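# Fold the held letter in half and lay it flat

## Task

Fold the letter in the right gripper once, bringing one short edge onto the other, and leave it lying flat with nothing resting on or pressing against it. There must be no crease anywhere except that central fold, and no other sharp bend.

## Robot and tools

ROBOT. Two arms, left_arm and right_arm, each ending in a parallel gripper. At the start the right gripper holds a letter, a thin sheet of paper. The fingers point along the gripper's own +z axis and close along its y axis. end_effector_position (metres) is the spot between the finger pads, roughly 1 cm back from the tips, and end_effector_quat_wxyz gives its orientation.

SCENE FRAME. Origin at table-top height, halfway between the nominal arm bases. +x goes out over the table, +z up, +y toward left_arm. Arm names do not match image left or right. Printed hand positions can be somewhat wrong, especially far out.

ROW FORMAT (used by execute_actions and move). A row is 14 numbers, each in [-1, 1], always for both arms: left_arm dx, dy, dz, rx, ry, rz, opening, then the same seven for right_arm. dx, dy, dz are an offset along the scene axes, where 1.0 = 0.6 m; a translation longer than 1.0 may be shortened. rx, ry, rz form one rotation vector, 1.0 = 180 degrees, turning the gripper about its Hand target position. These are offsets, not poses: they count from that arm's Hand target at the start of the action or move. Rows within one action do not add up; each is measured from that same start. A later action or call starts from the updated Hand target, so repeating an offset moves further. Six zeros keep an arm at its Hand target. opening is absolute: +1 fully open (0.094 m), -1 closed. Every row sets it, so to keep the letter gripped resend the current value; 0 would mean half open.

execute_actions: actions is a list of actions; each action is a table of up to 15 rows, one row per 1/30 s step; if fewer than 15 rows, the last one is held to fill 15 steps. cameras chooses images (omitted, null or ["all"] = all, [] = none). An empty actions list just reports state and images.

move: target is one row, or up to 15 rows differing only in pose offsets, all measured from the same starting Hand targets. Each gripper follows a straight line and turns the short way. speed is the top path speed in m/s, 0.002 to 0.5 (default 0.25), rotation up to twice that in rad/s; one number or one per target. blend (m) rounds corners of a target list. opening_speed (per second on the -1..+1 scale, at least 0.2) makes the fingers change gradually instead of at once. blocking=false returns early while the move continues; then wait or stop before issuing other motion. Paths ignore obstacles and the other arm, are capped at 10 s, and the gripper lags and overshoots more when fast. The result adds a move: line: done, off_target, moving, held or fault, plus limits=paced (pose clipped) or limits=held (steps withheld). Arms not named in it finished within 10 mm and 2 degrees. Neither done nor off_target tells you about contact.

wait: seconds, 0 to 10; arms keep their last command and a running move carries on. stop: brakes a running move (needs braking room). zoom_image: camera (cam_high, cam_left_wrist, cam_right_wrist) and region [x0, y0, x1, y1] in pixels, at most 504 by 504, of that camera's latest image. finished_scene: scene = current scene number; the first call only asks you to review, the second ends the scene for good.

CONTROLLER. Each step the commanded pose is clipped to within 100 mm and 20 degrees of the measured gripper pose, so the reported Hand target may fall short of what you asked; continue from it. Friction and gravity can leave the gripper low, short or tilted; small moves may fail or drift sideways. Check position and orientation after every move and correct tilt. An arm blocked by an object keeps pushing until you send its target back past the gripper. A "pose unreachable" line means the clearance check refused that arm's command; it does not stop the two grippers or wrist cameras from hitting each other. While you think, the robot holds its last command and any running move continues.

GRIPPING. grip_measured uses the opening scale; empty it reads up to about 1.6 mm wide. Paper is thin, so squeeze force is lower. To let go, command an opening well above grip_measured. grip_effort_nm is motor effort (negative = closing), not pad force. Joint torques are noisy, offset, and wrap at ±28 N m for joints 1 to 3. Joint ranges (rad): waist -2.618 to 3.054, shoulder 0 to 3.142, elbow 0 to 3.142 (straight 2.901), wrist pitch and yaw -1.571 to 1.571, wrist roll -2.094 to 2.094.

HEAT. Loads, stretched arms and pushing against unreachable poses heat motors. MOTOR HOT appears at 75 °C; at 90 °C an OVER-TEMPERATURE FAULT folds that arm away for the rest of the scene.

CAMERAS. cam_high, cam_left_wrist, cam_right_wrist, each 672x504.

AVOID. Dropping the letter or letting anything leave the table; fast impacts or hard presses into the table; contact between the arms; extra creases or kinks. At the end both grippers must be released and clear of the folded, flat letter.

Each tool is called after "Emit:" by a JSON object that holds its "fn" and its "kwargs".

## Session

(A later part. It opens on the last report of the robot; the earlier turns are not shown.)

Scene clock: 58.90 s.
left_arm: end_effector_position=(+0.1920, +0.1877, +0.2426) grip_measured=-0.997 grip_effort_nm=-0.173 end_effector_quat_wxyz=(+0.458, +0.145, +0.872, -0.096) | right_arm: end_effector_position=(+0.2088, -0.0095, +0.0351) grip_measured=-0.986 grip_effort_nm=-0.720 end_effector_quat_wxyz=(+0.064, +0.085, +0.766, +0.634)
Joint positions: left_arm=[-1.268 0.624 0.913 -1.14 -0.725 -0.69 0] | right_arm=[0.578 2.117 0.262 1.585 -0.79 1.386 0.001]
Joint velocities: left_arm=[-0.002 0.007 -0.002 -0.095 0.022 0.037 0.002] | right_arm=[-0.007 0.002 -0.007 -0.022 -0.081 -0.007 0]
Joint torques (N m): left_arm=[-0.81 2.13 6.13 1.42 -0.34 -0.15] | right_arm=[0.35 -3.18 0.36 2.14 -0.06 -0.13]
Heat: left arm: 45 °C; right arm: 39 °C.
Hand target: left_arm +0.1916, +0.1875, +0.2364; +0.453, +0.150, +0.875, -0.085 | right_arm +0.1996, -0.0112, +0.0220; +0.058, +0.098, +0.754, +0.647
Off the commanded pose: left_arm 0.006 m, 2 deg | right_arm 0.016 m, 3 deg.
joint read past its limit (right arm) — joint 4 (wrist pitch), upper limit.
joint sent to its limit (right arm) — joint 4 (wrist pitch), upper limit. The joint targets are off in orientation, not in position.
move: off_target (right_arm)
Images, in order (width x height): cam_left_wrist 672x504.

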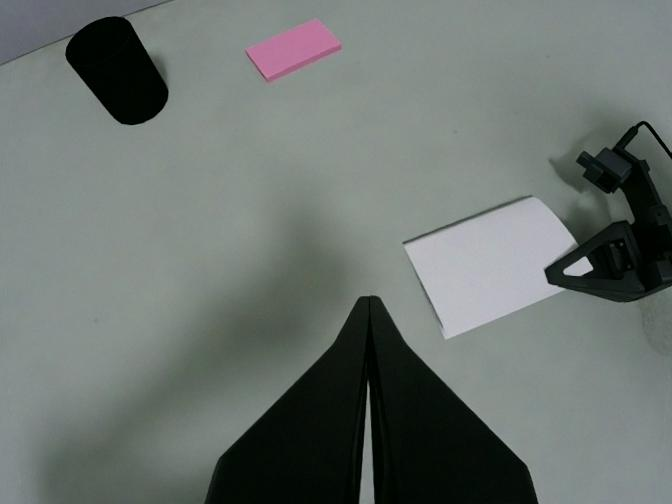

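Emit:
{"fn": "move", "kwargs": {"target": [0.1773,-0.2258,-0.294,0.15,0.266,-0.0957,-1,0,0,0,0,0,0,-1], "speed": 0.25, "cameras": ["cam_left_wrist"]}}

Scene clock: 61.93 s.
left_arm: end_effector_position=(+0.2920, +0.0550, +0.0629) grip_measured=-0.997 grip_effort_nm=-0.173 end_effector_quat_wxyz=(+0.006, +0.328, +0.945, +0.000) | right_arm: end_effector_position=(+0.2088, -0.0095, +0.0351) grip_measured=-0.986 grip_effort_nm=-0.720 end_effector_quat_wxyz=(+0.064, +0.085, +0.766, +0.634)
Joint positions: left_arm=[-0.758 1.912 1.459 -1.106 -0.005 -0.124 0] | right_arm=[0.578 2.117 0.262 1.585 -0.79 1.386 0.001]
Joint velocities: left_arm=[-0.027 0.007 0.007 0.022 0.007 -0.066 -0.001] | right_arm=[0.002 0.012 -0.012 -0.066 -0.037 0.022 0.001]
Joint torques (N m): left_arm=[0.31 -7.53 9.14 0.15 0.01 0.01] | right_arm=[0.51 -3.18 0.36 2.16 -0.06 -0.14]
Heat: left arm: 45 °C; right arm: 39 °C.
Hand target: left_arm +0.2958, +0.0530, +0.0621; +0.001, +0.329, +0.944, -0.001 | right_arm +0.1996, -0.0112, +0.0220; +0.058, +0.098, +0.754, +0.647
Off the commanded pose: left_arm 0.007 m, 1 deg | right_arm 0.016 m, 3 deg.
joint read past its limit (right arm) — joint 4 (wrist pitch), upper limit.
joint sent to its limit (right arm) — joint 4 (wrist pitch), upper limit. The joint targets are off in orientation, not in position.
move: off_target (right_arm)
Images, in order (width x height): cam_left_wrist 672x504.

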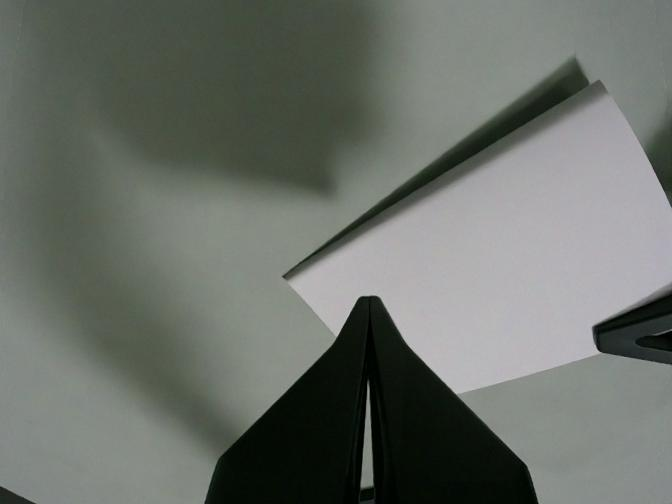

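Emit:
{"fn": "move", "kwargs": {"target": [[0,0,-0.1118,0,0,0,-1,0,0,0,0,0,0,-1],[0,0,-0.0285,0,0,0,-1,0,0,0,0,0,0,-1],[0.001,-0.0217,-0.0285,0,0,0,-1,0,0,0,0,0,0,-1],[0.001,-0.0217,-0.1118,0,0,0,-1,0,0,0,0,0,0,-1],[0.001,-0.0217,-0.0285,0,0,0,-1,0,0,0,0,0,0,-1],[0.002,-0.0433,-0.0285,0,0,0,-1,0,0,0,0,0,0,-1],[0.002,-0.0433,-0.1118,0,0,0,-1,0,0,0,0,0,0,-1],[0.002,-0.0433,-0.0285,0,0,0,-1,0,0,0,0,0,0,-1],[0.003,-0.065,-0.0285,0,0,0,-1,0,0,0,0,0,0,-1],[0.003,-0.065,-0.1118,0,0,0,-1,0,0,0,0,0,0,-1],[0.003,-0.065,-0.0285,0,0,0,-1,0,0,0,0,0,0,-1],[0.004,-0.0867,-0.0285,0,0,0,-1,0,0,0,0,0,0,-1],[0.004,-0.0867,-0.1118,0,0,0,-1,0,0,0,0,0,0,-1],[0.004,-0.0867,-0.0285,0,0,0,-1,0,0,0,0,0,0,-1]], "speed": 0.08}}

Emit:
{"fn": "zoom_image", "kwargs": {"camera": "cam_high", "region": [270, 230, 370, 310]}}

Scene clock: 70.50 s.
left_arm: end_effector_position=(+0.2964, +0.0067, +0.0339) grip_measured=-0.997 grip_effort_nm=-0.183 end_effector_quat_wxyz=(-0.010, +0.330, +0.944, +0.006) | right_arm: end_effector_position=(+0.2088, -0.0095, +0.0351) grip_measured=-0.986 grip_effort_nm=-0.735 end_effector_quat_wxyz=(+0.064, +0.085, +0.766, +0.634)
Joint positions: left_arm=[-0.834 2.116 1.637 -1.116 0 -0.196 0] | right_arm=[0.578 2.117 0.262 1.585 -0.79 1.386 0.001]
Joint velocities: left_arm=[0.017 0.002 -0.032 -0.066 0.022 -0.007 -0.001] | right_arm=[-0.007 -0.017 0.002 -0.066 0.007 0.037 -0.002]
Joint torques (N m): left_arm=[-0.58 -12.07 8.95 0.09 -0.03 -0.14] | right_arm=[0.61 -3.11 0.21 2.13 -0.04 -0.16]
Heat: left arm: 45 °C; right arm: 39 °C.
Hand target: left_arm +0.2987, +0.0009, +0.0454; +0.001, +0.328, +0.945, -0.002 | right_arm +0.1996, -0.0112, +0.0220; +0.058, +0.098, +0.754, +0.647
Off the commanded pose: left_arm 0.013 m, 2 deg | right_arm 0.016 m, 3 deg.
joint read past its limit (right arm) — joint 4 (wrist pitch), upper limit.
joint sent to its limit (right arm) — joint 4 (wrist pitch), upper limit. The joint targets are off in orientation, not in position.
move: off_target (left_arm, right_arm)

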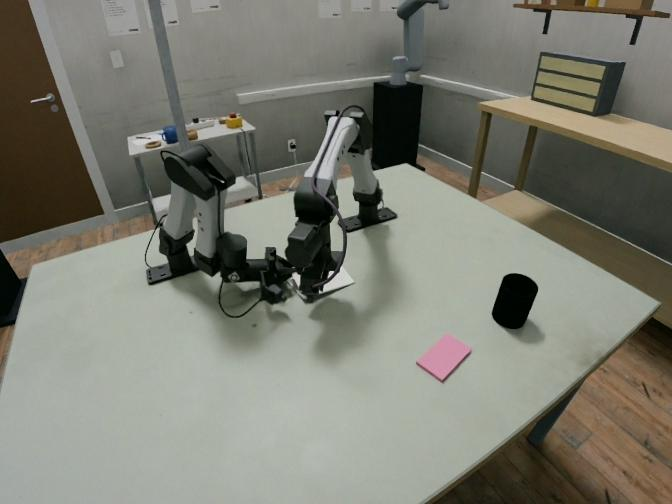

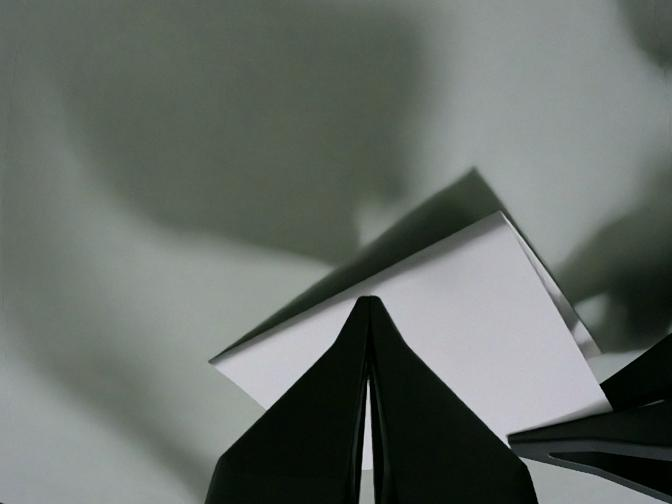

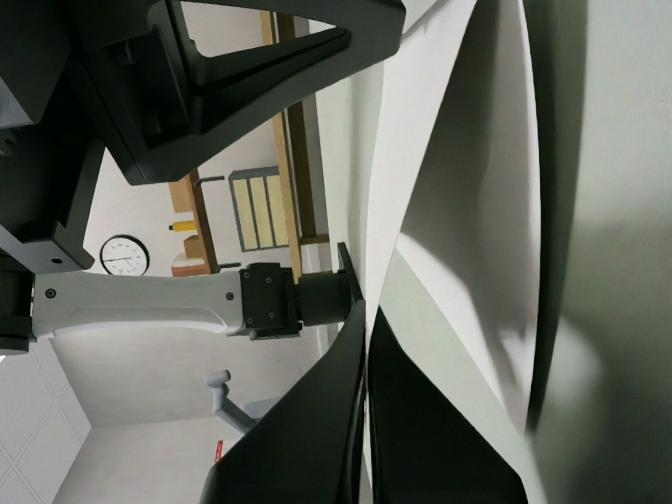

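Scaled by 5.040.

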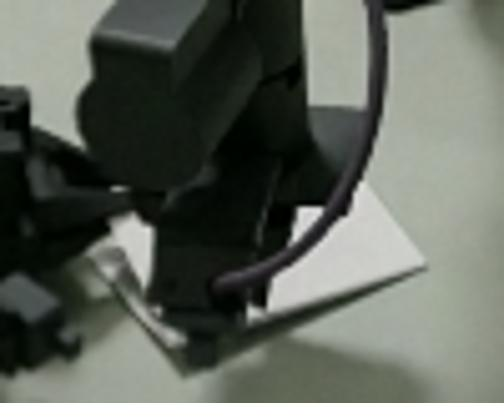

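Emit:
{"fn": "move", "kwargs": {"target": [[0.001,-0.0217,0,0,0,0,-1,0,0,0,0,0,0,-1],[0.001,-0.0217,-0.084,0,0,0,-1,0,0,0,0,0,0,-1],[0.001,-0.0217,0,0,0,0,-1,0,0,0,0,0,0,-1],[0.002,-0.0433,0,0,0,0,-1,0,0,0,0,0,0,-1],[0.002,-0.0433,-0.084,0,0,0,-1,0,0,0,0,0,0,-1],[0.002,-0.0433,0,0,0,0,-1,0,0,0,0,0,0,-1],[0.003,-0.064,0,0,0,0,-1,0,0,0,0,0,0,-1],[0.003,-0.064,-0.084,0,0,0,-1,0,0,0,0,0,0,-1],[0.003,-0.064,0,0,0,0,-1,0,0,0,0,0,0,-1],[0.004,-0.078,0,0,0,0,-1,0,0,0,0,0,0,-1],[0.004,-0.078,-0.084,0,0,0,-1,0,0,0,0,0,0,-1],[0.004,-0.078,0.02,0,0,0,-1,0,0,0,0,0,0,-1]], "speed": 0.08}}

Emit:
{"fn": "zoom_image", "kwargs": {"camera": "cam_high", "region": [270, 230, 370, 310]}}

Scene clock: 77.67 s.
left_arm: end_effector_position=(+0.3016, -0.0412, +0.0501) grip_measured=-0.997 grip_effort_nm=-0.183 end_effector_quat_wxyz=(-0.005, +0.329, +0.944, +0.003) | right_arm: end_effector_position=(+0.2088, -0.0095, +0.0351) grip_measured=-0.986 grip_effort_nm=-0.725 end_effector_quat_wxyz=(+0.064, +0.085, +0.766, +0.634)
Joint positions: left_arm=[-0.895 2.263 1.941 -1.261 0.001 -0.26 0] | right_arm=[0.578 2.117 0.262 1.585 -0.79 1.386 0.001]
Joint velocities: left_arm=[0.002 -0.007 -0.002 0.007 0.037 -0.022 0] | right_arm=[-0.017 0.002 0.002 -0.051 -0.051 -0.007 0]
Joint torques (N m): left_arm=[-0.73 -12.31 9.09 0.09 -0.03 -0.14] | right_arm=[0.4 -3.18 0.57 2.11 -0.08 -0.16]
Heat: left arm: 46 °C; right arm: 39 °C.
Hand target: left_arm +0.3018, -0.0463, +0.0578; +0.001, +0.328, +0.945, -0.002 | right_arm +0.1996, -0.0112, +0.0220; +0.058, +0.098, +0.754, +0.647
Off the commanded pose: left_arm 0.009 m, 1 deg | right_arm 0.016 m, 3 deg.
joint read past its limit (right arm) — joint 4 (wrist pitch), upper limit.
joint sent to its limit (right arm) — joint 4 (wrist pitch), upper limit. The joint targets are off in orientation, not in position.
move: off_target (right_arm)

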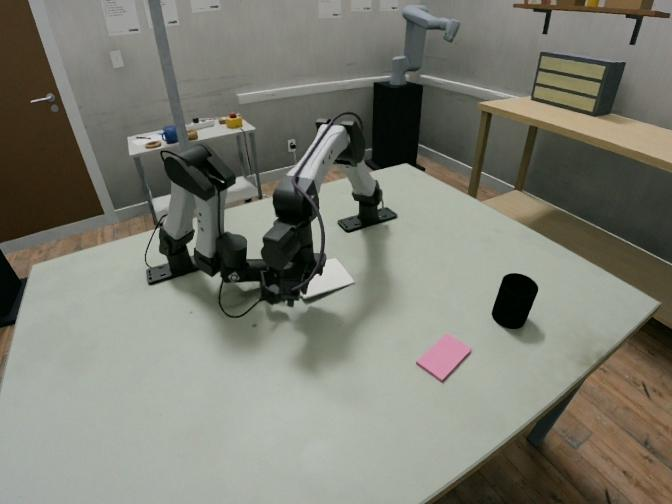

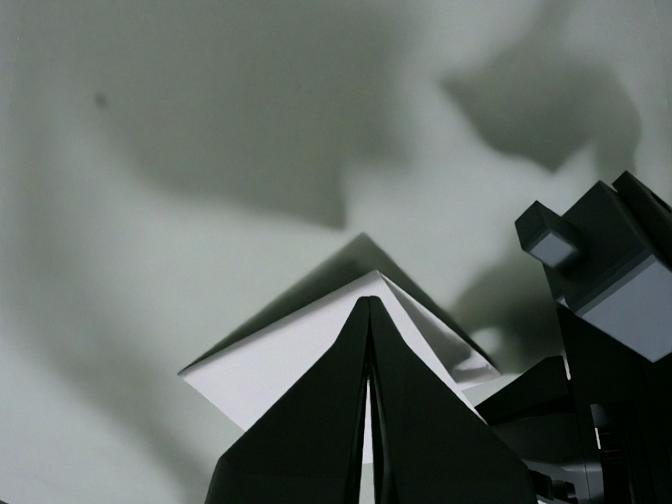

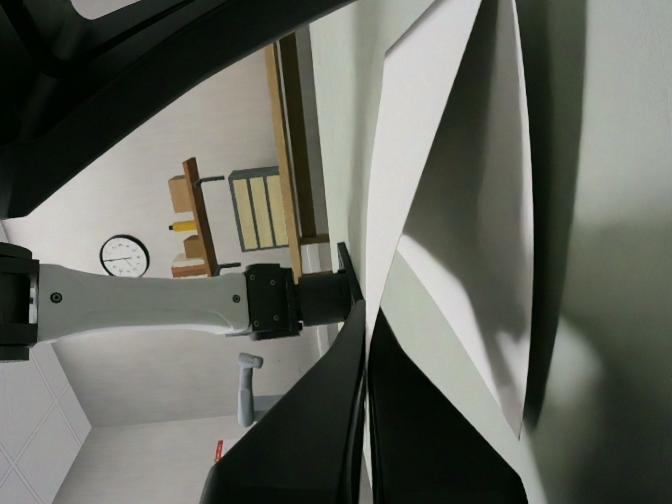

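Scaled by 5.040.

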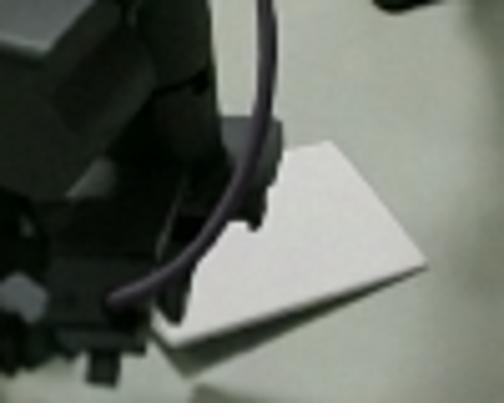

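Emit:
{"fn": "move", "kwargs": {"target": [0,0.1,0.15,0,0,0,-1,0.008,0,0.03,0,0,0,-0.78], "speed": 0.1, "opening_speed": 0.4}}

Scene clock: 79.73 s.
left_arm: end_effector_position=(+0.2995, +0.0139, +0.1256) grip_measured=-0.997 grip_effort_nm=-0.173 end_effector_quat_wxyz=(-0.022, +0.327, +0.945, +0.012) | right_arm: end_effector_position=(+0.2069, -0.0107, +0.0362) grip_measured=-0.782 grip_effort_nm=0.081 end_effector_quat_wxyz=(+0.056, +0.095, +0.765, +0.635)
Joint positions: left_arm=[-0.816 2.106 1.988 -1.503 0.001 -0.183 0] | right_arm=[0.578 2.108 0.253 1.585 -0.79 1.413 0.01]
Joint velocities: left_arm=[-0.012 -0.007 0.007 -0.051 -0.051 -0.022 -0.001] | right_arm=[-0.002 0.022 -0.002 -0.066 -0.051 -0.007 0]
Joint torques (N m): left_arm=[0.14 -14.22 8.94 0.01 -0.02 0.04] | right_arm=[-0.17 -7.15 1.02 2.14 -0.12 -0.1]
Heat: left arm: 46 °C; right arm: 39 °C.
Hand target: left_arm +0.3019, +0.0136, +0.1473; +0.001, +0.328, +0.945, -0.002 | right_arm +0.2041, -0.0111, +0.0399; +0.058, +0.098, +0.754, +0.647
Off the commanded pose: left_arm 0.022 m, 3 deg | right_arm 0.005 m, 2 deg.
joint read past its limit (right arm) — joint 4 (wrist pitch), upper limit.
joint sent to its limit (right arm) — joint 4 (wrist pitch), upper limit. The joint targets still meet the commanded pose.
move: off_target (left_arm)

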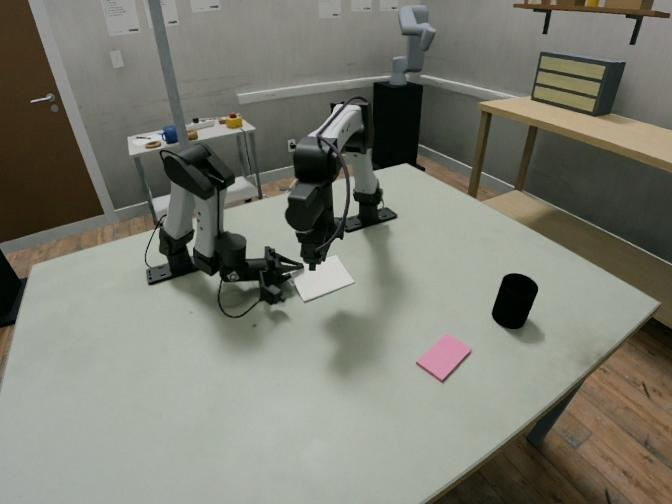

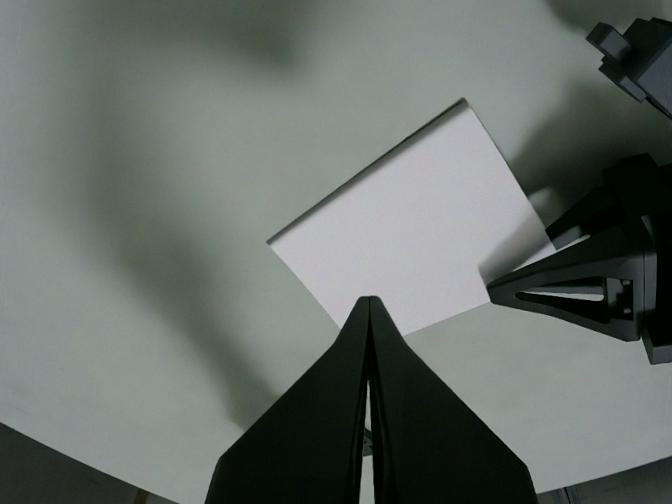

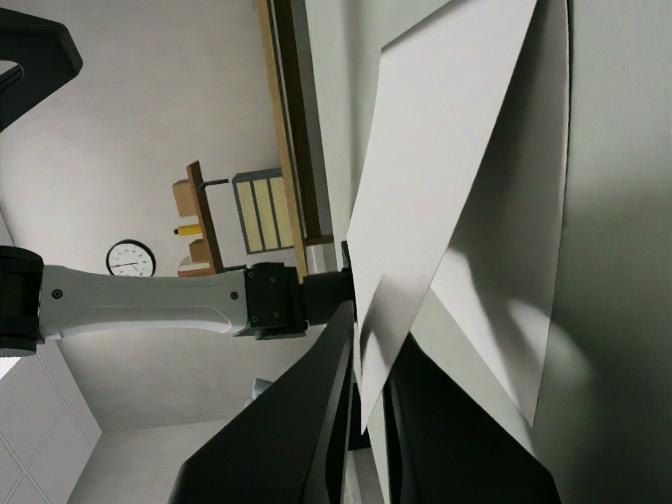

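Emit:
{"fn": "move", "kwargs": {"target": [0,0,0,0,0,0,-1,-0.041,-0.192,0.038,0,0,0,-0.78], "speed": 0.12}}

Emit:
{"fn": "zoom_image", "kwargs": {"camera": "cam_left_wrist", "region": [230, 60, 580, 350]}}

Emit:
{"fn": "zoom_image", "kwargs": {"camera": "cam_high", "region": [270, 230, 370, 310]}}

Scene clock: 82.50 s.
left_arm: end_effector_position=(+0.2993, +0.0141, +0.1256) grip_measured=-0.997 grip_effort_nm=-0.178 end_effector_quat_wxyz=(-0.023, +0.327, +0.945, +0.013) | right_arm: end_effector_position=(+0.1724, -0.1238, +0.0577) grip_measured=-0.782 grip_effort_nm=0.066 end_effector_quat_wxyz=(+0.045, +0.110, +0.753, +0.648)
Joint positions: left_arm=[-0.816 2.106 1.988 -1.504 0.001 -0.183 0] | right_arm=[0.019 1.641 0.032 0.953 -1.31 1.008 0.01]
Joint velocities: left_arm=[-0.012 0.012 -0.017 -0.022 0.037 0.007 0] | right_arm=[0.002 -0.002 0.007 0.007 -0.125 0.022 -0.001]
Joint torques (N m): left_arm=[0.14 -14.19 8.92 0.02 -0.03 0.01] | right_arm=[-0.85 -4.21 4.97 1.6 -0.36 -0.24]
Heat: left arm: 46 °C; right arm: 39 °C.
Hand target: left_arm +0.3019, +0.0137, +0.1473; +0.001, +0.328, +0.945, -0.002 | right_arm +0.1790, -0.1249, +0.0631; +0.057, +0.098, +0.753, +0.649
Off the commanded pose: left_arm 0.022 m, 3 deg | right_arm 0.009 m, 2 deg.
move: off_target (left_arm)

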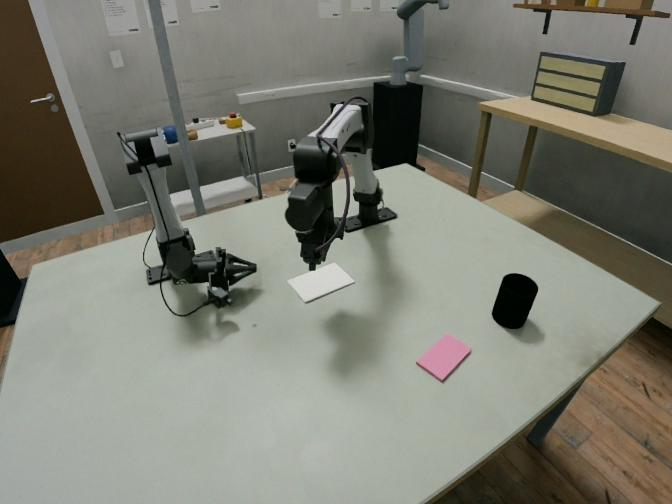

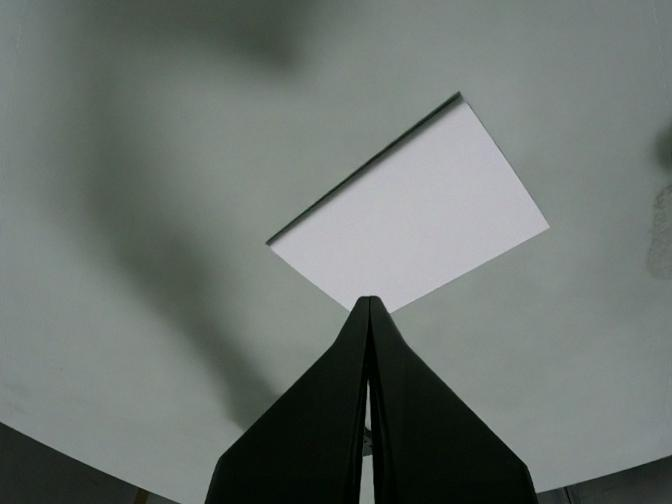

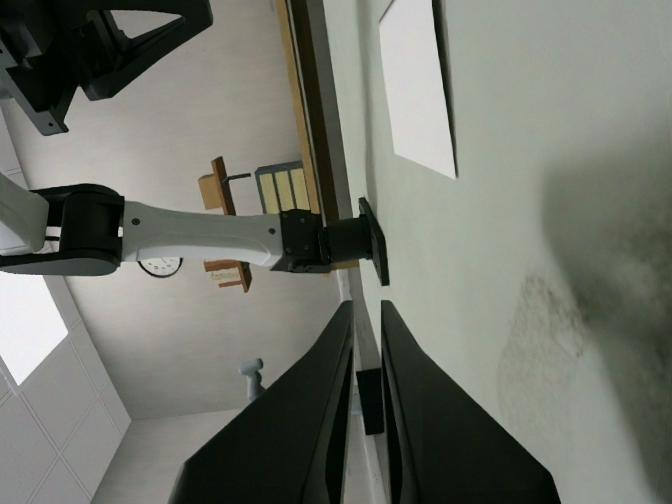

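Scaled by 1.440 from the camera's 672x504 image, which has a finer 960x720 frame.

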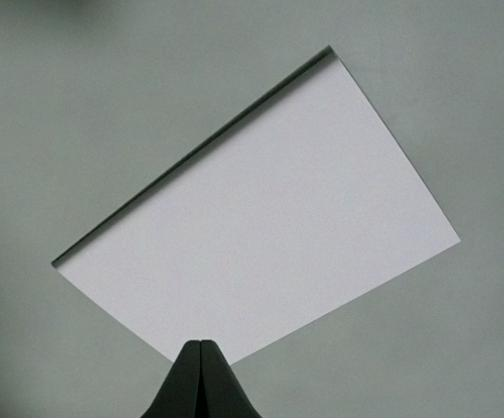

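Scaled by 5.040.

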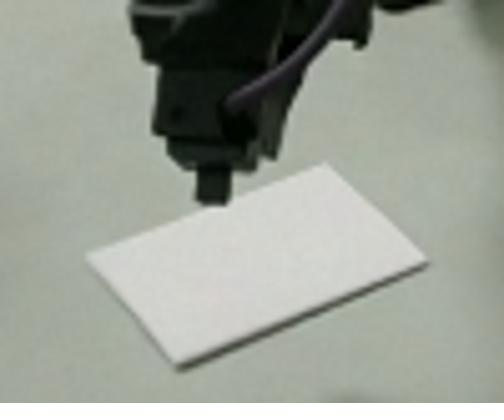

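Emit:
{"fn": "move", "kwargs": {"target": [[-0.0148,0.1488,-0.15,0,0,0,-1,0,0,0,0,0,0,-0.78],[-0.0148,0.1488,-0.254,0,0,0,-1,0,0,0,0,0,0,-0.78],[-0.0148,0.1488,-0.17,0,0,0,-1,0,0,0,0,0,0,-0.78],[-0.0141,0.1271,-0.17,0,0,0,-1,0,0,0,0,0,0,-0.78],[-0.0141,0.1271,-0.254,0,0,0,-1,0,0,0,0,0,0,-0.78],[-0.0141,0.1271,-0.17,0,0,0,-1,0,0,0,0,0,0,-0.78],[-0.0134,0.1055,-0.17,0,0,0,-1,0,0,0,0,0,0,-0.78],[-0.0134,0.1055,-0.254,0,0,0,-1,0,0,0,0,0,0,-0.78],[-0.0134,0.1055,-0.17,0,0,0,-1,0,0,0,0,0,0,-0.78],[-0.0127,0.0838,-0.17,0,0,0,-1,0,0,0,0,0,0,-0.78],[-0.0127,0.0838,-0.254,0,0,0,-1,0,0,0,0,0,0,-0.78],[-0.0127,0.0838,-0.17,0,0,0,-1,0,0,0,0,0,0,-0.78]], "speed": 0.1, "cameras": ["cam_high","cam_left_wrist"]}}

Emit:
{"fn": "zoom_image", "kwargs": {"camera": "cam_high", "region": [270, 230, 370, 310]}}

Scene clock: 89.97 s.
left_arm: end_effector_position=(+0.2883, +0.0704, +0.0302) grip_measured=-0.997 grip_effort_nm=-0.168 end_effector_quat_wxyz=(-0.017, +0.330, +0.944, +0.007) | right_arm: end_effector_position=(+0.1701, -0.1238, +0.0565) grip_measured=-0.782 grip_effort_nm=0.081 end_effector_quat_wxyz=(+0.042, +0.111, +0.754, +0.646)
Joint positions: left_arm=[-0.732 1.94 1.361 -1.029 0.001 -0.093 0] | right_arm=[0.019 1.623 0.032 0.909 -1.31 0.988 0.01]
Joint velocities: left_arm=[0.002 0.002 -0.022 -0.051 0.095 0.022 0] | right_arm=[-0.007 -0.012 -0.012 0.007 -0.022 0.051 0]
Joint torques (N m): left_arm=[-0.49 -11.56 8.66 0.05 -0.02 -0.14] | right_arm=[-0.95 -4.31 6 1.62 -0.39 -0.24]
Heat: left arm: 46 °C; right arm: 39 °C.
Hand target: left_arm +0.2926, +0.0644, +0.0449; +0.001, +0.329, +0.944, -0.001 | right_arm +0.1791, -0.1249, +0.0631; +0.058, +0.098, +0.752, +0.649
Off the commanded pose: left_arm 0.017 m, 2 deg | right_arm 0.011 m, 2 deg.
move: off_target (left_arm, right_arm)
Images, in order (width x height): cam_high 672x504, cam_left_wrist 672x504.

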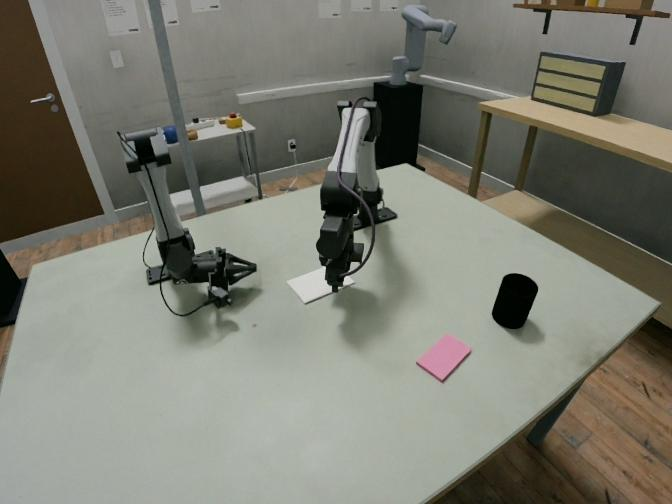

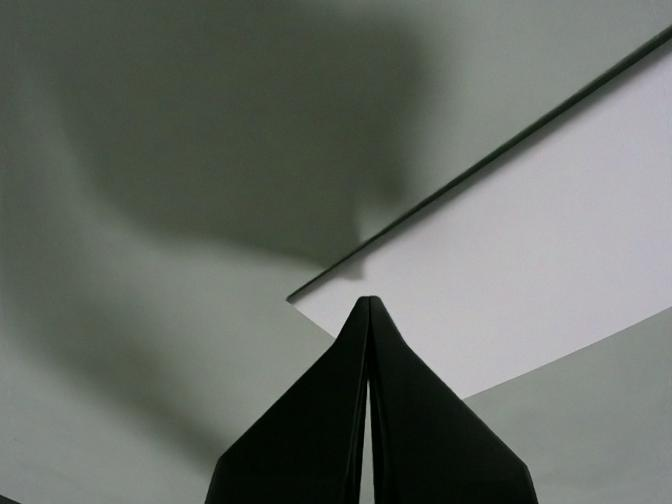

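Scaled by 5.040.

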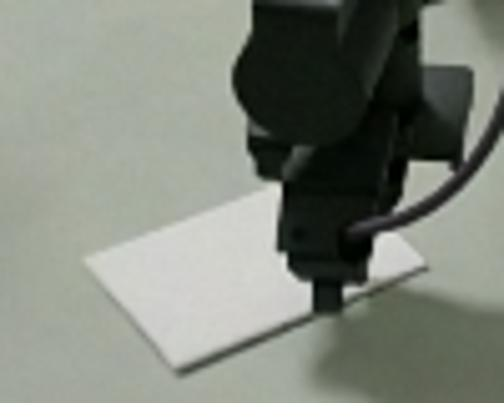

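Emit:
{"fn": "move", "kwargs": {"target": [[0.007,-0.0217,0,0,0,0,-1,0,0,0,0,0,0,-0.78],[0.007,-0.0217,-0.084,0,0,0,-1,0,0,0,0,0,0,-0.78],[0.007,-0.0217,0,0,0,0,-1,0,0,0,0,0,0,-0.78],[0.0077,-0.0433,0,0,0,0,-1,0,0,0,0,0,0,-0.78],[0.0077,-0.0433,-0.084,0,0,0,-1,0,0,0,0,0,0,-0.78],[0.0077,-0.0433,0,0,0,0,-1,0,0,0,0,0,0,-0.78],[0.0084,-0.065,0,0,0,0,-1,0,0,0,0,0,0,-0.78],[0.0084,-0.065,-0.084,0,0,0,-1,0,0,0,0,0,0,-0.78],[0.0084,-0.065,0,0,0,0,-1,0,0,0,0,0,0,-0.78],[0.0091,-0.0867,0,0,0,0,-1,0,0,0,0,0,0,-0.78],[0.0091,-0.0867,-0.084,0,0,0,-1,0,0,0,0,0,0,-0.78],[0.0091,-0.0867,0,0,0,0,-1,0,0,0,0,0,0,-0.78]], "speed": 0.1, "cameras": ["cam_high","cam_left_wrist"]}}

Emit:
{"fn": "zoom_image", "kwargs": {"camera": "cam_high", "region": [270, 230, 370, 310]}}

Scene clock: 95.93 s.
left_arm: end_effector_position=(+0.2960, +0.0178, +0.0335) grip_measured=-0.997 grip_effort_nm=-0.173 end_effector_quat_wxyz=(-0.011, +0.330, +0.944, +0.006) | right_arm: end_effector_position=(+0.1701, -0.1238, +0.0565) grip_measured=-0.782 grip_effort_nm=0.076 end_effector_quat_wxyz=(+0.042, +0.111, +0.754, +0.646)
Joint positions: left_arm=[-0.816 2.084 1.587 -1.099 0.001 -0.177 0] | right_arm=[0.019 1.623 0.032 0.908 -1.31 0.988 0.01]
Joint velocities: left_arm=[0.022 -0.002 0.002 -0.051 0.022 0.007 0] | right_arm=[0.007 -0.012 0.002 -0.051 0.022 -0.037 0]
Joint torques (N m): left_arm=[-0.51 -11.95 8.83 0.08 -0.03 -0.16] | right_arm=[-0.96 -4.07 5.97 1.62 -0.35 -0.2]
Heat: left arm: 46 °C; right arm: 39 °C.
Hand target: left_arm +0.2988, +0.0122, +0.0455; +0.001, +0.329, +0.944, -0.002 | right_arm +0.1791, -0.1249, +0.0631; +0.058, +0.098, +0.752, +0.649
Off the commanded pose: left_arm 0.013 m, 2 deg | right_arm 0.011 m, 2 deg.
move: off_target (left_arm, right_arm)
Images, in order (width x height): cam_high 672x504, cam_left_wrist 672x504.

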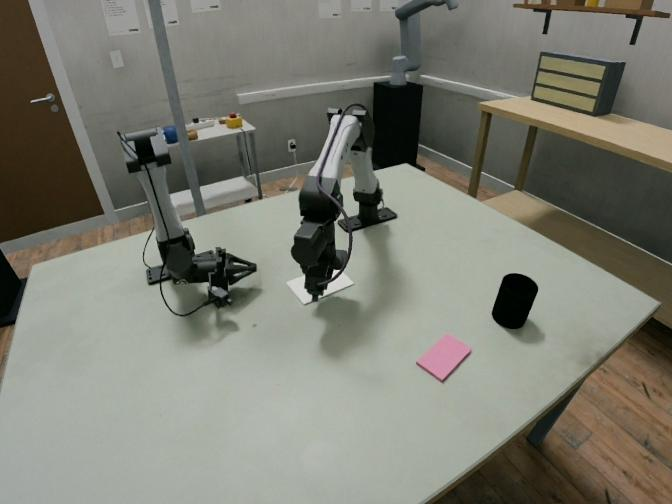

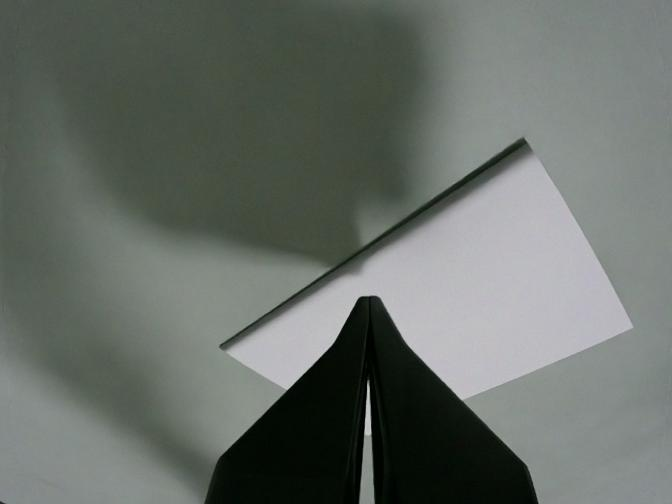

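Scaled by 5.040.

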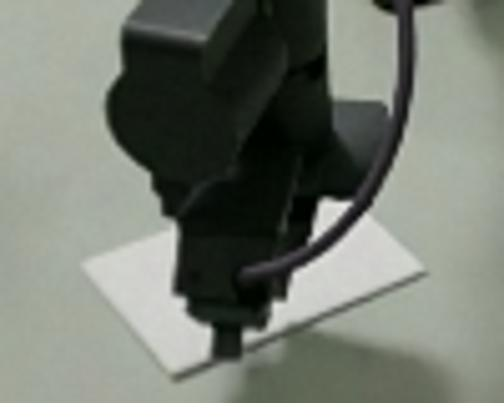

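Emit:
{"fn": "move", "kwargs": {"target": [[0.003,-0.0217,0,0,0,0,-1,0,0,0,0,0,0,-0.78],[0.003,-0.0217,-0.084,0,0,0,-1,0,0,0,0,0,0,-0.78],[0.003,-0.0217,0,0,0,0,-1,0,0,0,0,0,0,-0.78],[0.005,-0.0433,0,0,0,0,-1,0,0,0,0,0,0,-0.78],[0.005,-0.0433,-0.084,0,0,0,-1,0,0,0,0,0,0,-0.78],[0.005,-0.0433,0,0,0,0,-1,0,0,0,0,0,0,-0.78],[0.006,-0.065,0,0,0,0,-1,0,0,0,0,0,0,-0.78],[0.006,-0.065,-0.084,0,0,0,-1,0,0,0,0,0,0,-0.78],[0.006,-0.065,0,0,0,0,-1,0,0,0,0,0,0,-0.78],[0.007,-0.0867,0,0,0,0,-1,0,0,0,0,0,0,-0.78],[0.007,-0.0867,-0.084,0,0,0,-1,0,0,0,0,0,0,-0.78],[0.007,-0.0867,0.01,0,0,0,-1,0,0,0,0,0,0,-0.78]], "speed": 0.1, "cameras": ["cam_high","cam_left_wrist"]}}

Emit:
{"fn": "zoom_image", "kwargs": {"camera": "cam_high", "region": [270, 230, 370, 310]}}

Scene clock: 102.00 s.
left_arm: end_effector_position=(+0.3027, -0.0354, +0.0443) grip_measured=-0.997 grip_effort_nm=-0.178 end_effector_quat_wxyz=(-0.006, +0.330, +0.944, +0.003) | right_arm: end_effector_position=(+0.1700, -0.1238, +0.0565) grip_measured=-0.782 grip_effort_nm=0.076 end_effector_quat_wxyz=(+0.041, +0.111, +0.754, +0.646)
Joint positions: left_arm=[-0.885 2.248 1.892 -1.227 0.001 -0.248 0] | right_arm=[0.019 1.623 0.032 0.908 -1.311 0.987 0.01]
Joint velocities: left_arm=[0.022 0.012 -0.007 -0.037 -0.037 -0.037 0] | right_arm=[-0.007 0.022 0.007 0.022 -0.066 0.022 0]
Joint torques (N m): left_arm=[-0.55 -12.25 9.05 0.11 -0.03 -0.14] | right_arm=[-0.98 -4.1 5.83 1.58 -0.39 -0.21]
Heat: left arm: 46 °C; right arm: 39 °C.
Hand target: left_arm +0.3038, -0.0400, +0.0518; +0.001, +0.328, +0.945, -0.002 | right_arm +0.1790, -0.1249, +0.0631; +0.058, +0.098, +0.752, +0.649
Off the commanded pose: left_arm 0.008 m, 1 deg | right_arm 0.011 m, 2 deg.
move: off_target (right_arm)
Images, in order (width x height): cam_high 672x504, cam_left_wrist 672x504.

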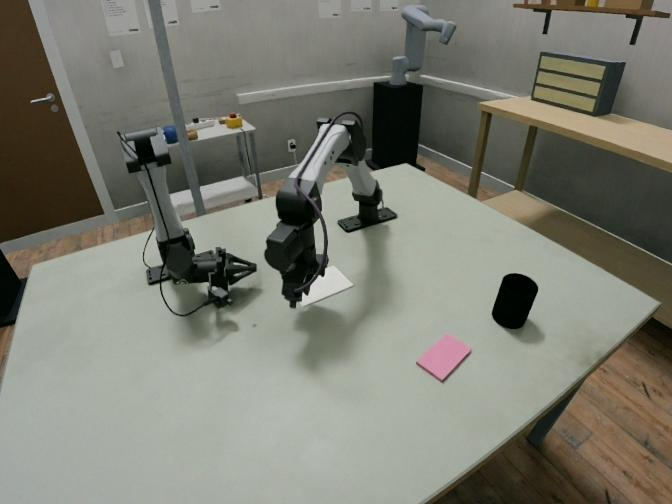

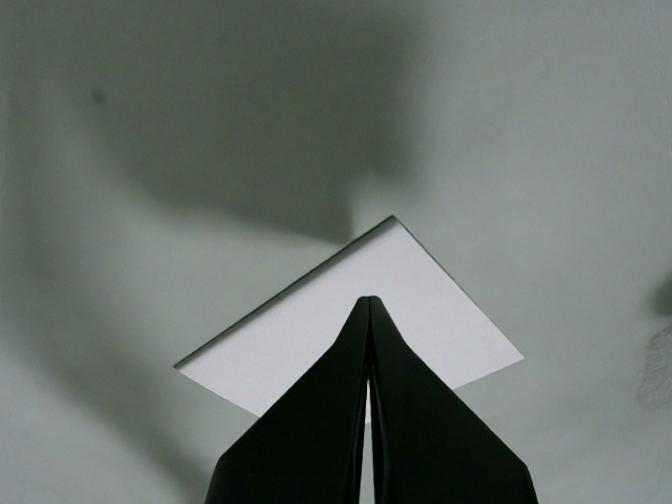

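Scaled by 5.040.

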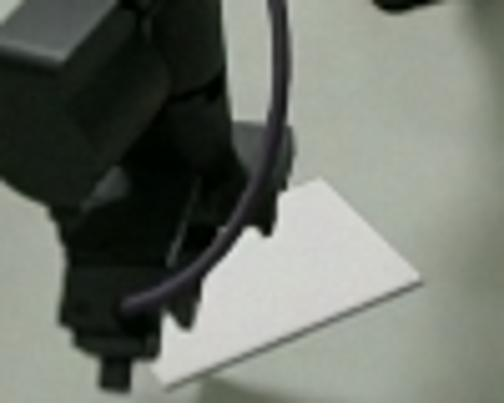

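Emit:
{"fn": "move", "kwargs": {"target": [[0,0.02,0.1,0,0,0,-1,0,0,0,0,0,0,-0.78]], "speed": 0.25, "cameras": []}}

Emit:
{"fn": "move", "kwargs": {"target": [-0.187,0.359,0.208,-0.15,-0.266,0.0957,-1,0,0,0,0,0,0,-0.78], "speed": 0.3}}

Emit:
{"fn": "zoom_image", "kwargs": {"camera": "cam_left_wrist", "region": [380, 170, 640, 350]}}

Emit:
{"fn": "zoom_image", "kwargs": {"camera": "cam_high", "region": [270, 230, 370, 310]}}

Scene clock: 103.33 s.
left_arm: end_effector_position=(+0.2998, -0.0265, +0.0873) grip_measured=-0.997 grip_effort_nm=-0.173 end_effector_quat_wxyz=(-0.023, +0.328, +0.944, +0.014) | right_arm: end_effector_position=(+0.1700, -0.1238, +0.0565) grip_measured=-0.782 grip_effort_nm=0.085 end_effector_quat_wxyz=(+0.041, +0.111, +0.754, +0.646)
Joint positions: left_arm=[-0.878 2.248 2.061 -1.438 0.001 -0.244 0] | right_arm=[0.019 1.623 0.032 0.908 -1.311 0.987 0.01]
Joint velocities: left_arm=[0.002 0.002 -0.007 -0.007 -0.051 0.037 0] | right_arm=[0.012 0.017 -0.022 0.007 -0.051 -0.051 0]
Joint torques (N m): left_arm=[0.23 -15.57 9.03 0.01 -0.04 0.01] | right_arm=[-1.02 -4.27 6 1.6 -0.32 -0.26]
Heat: left arm: 46 °C; right arm: 39 °C.
Hand target: left_arm +0.3041, -0.0283, +0.1117; +0.001, +0.328, +0.945, -0.002 | right_arm +0.1790, -0.1249, +0.0631; +0.058, +0.098, +0.752, +0.649
Off the commanded pose: left_arm 0.025 m, 3 deg | right_arm 0.011 m, 2 deg.
move: off_target (left_arm, right_arm)
No camera images: "cameras" was empty.

Scene clock: 105.97 s.
left_arm: end_effector_position=(+0.1927, +0.1855, +0.2390) grip_measured=-0.997 grip_effort_nm=-0.168 end_effector_quat_wxyz=(+0.457, +0.146, +0.873, -0.091) | right_arm: end_effector_position=(+0.1700, -0.1238, +0.0565) grip_measured=-0.782 grip_effort_nm=0.081 end_effector_quat_wxyz=(+0.041, +0.111, +0.754, +0.646)
Joint positions: left_arm=[-1.271 0.635 0.902 -1.132 -0.73 -0.693 0] | right_arm=[0.019 1.623 0.032 0.908 -1.311 0.987 0.01]
Joint velocities: left_arm=[0.007 0.002 -0.017 0.051 -0.007 -0.007 0] | right_arm=[-0.012 -0.022 -0.002 -0.022 0.022 0.007 0]
Joint torques (N m): left_arm=[-0.76 1.58 6.35 1.39 -0.33 -0.17] | right_arm=[-1.09 -4.01 5.9 1.63 -0.41 -0.23]
Heat: left arm: 46 °C; right arm: 39 °C.
Hand target: left_arm +0.1922, +0.1860, +0.2342; +0.453, +0.150, +0.875, -0.082 | right_arm +0.1790, -0.1249, +0.0631; +0.058, +0.098, +0.752, +0.649
Off the commanded pose: left_arm 0.003 m, 1 deg | right_arm 0.011 m, 2 deg.
move: off_target (right_arm)

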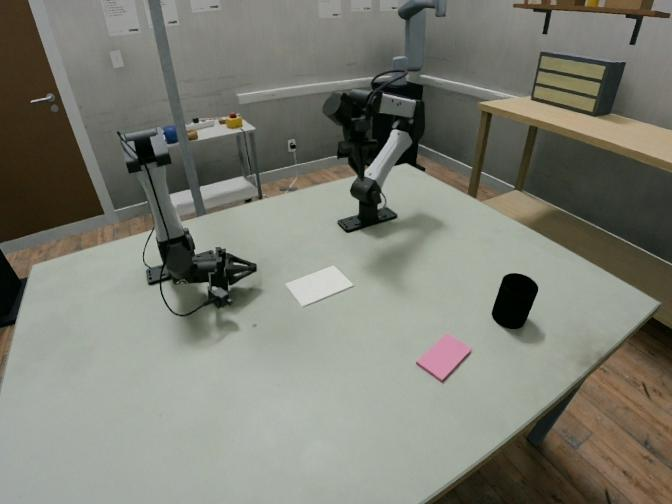

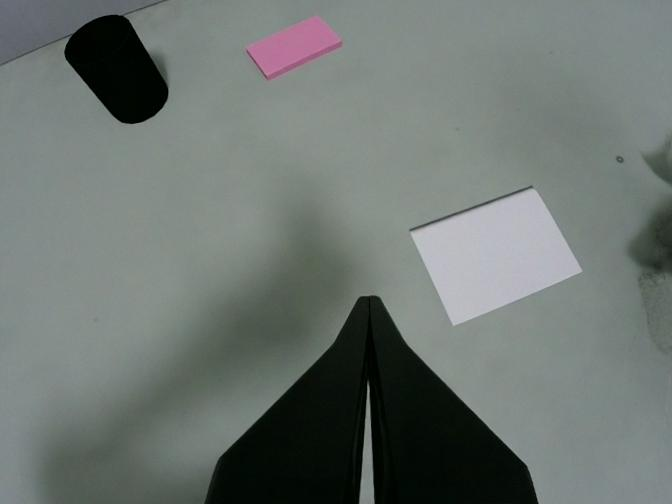

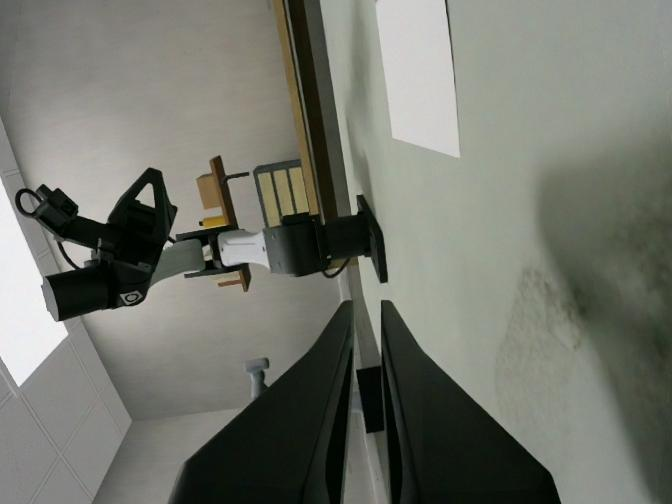

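Scaled by 1.938 from the camera's 672x504 image, which has a finer 960x720 frame.

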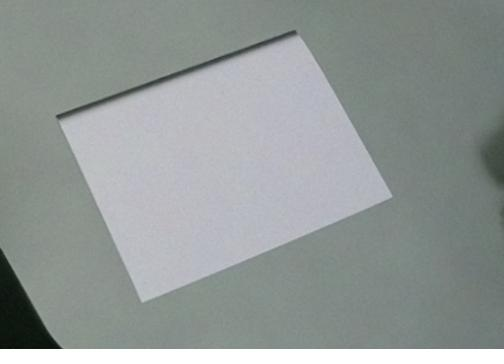

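Scaled by 5.040.

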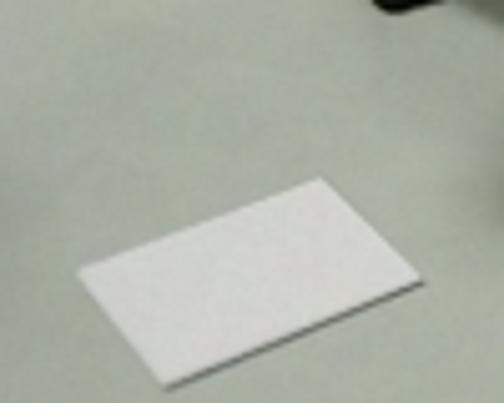

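Emit:
{"fn": "finished_scene", "kwargs": {"scene": 2}}

This call ended nothing. Check each condition of the task against the scene as it is now, look again where you are not sure, and mend what is not met. Then call finished_scene again.

Emit:
{"fn": "finished_scene", "kwargs": {"scene": 2}}

The scene is finished: the task was done.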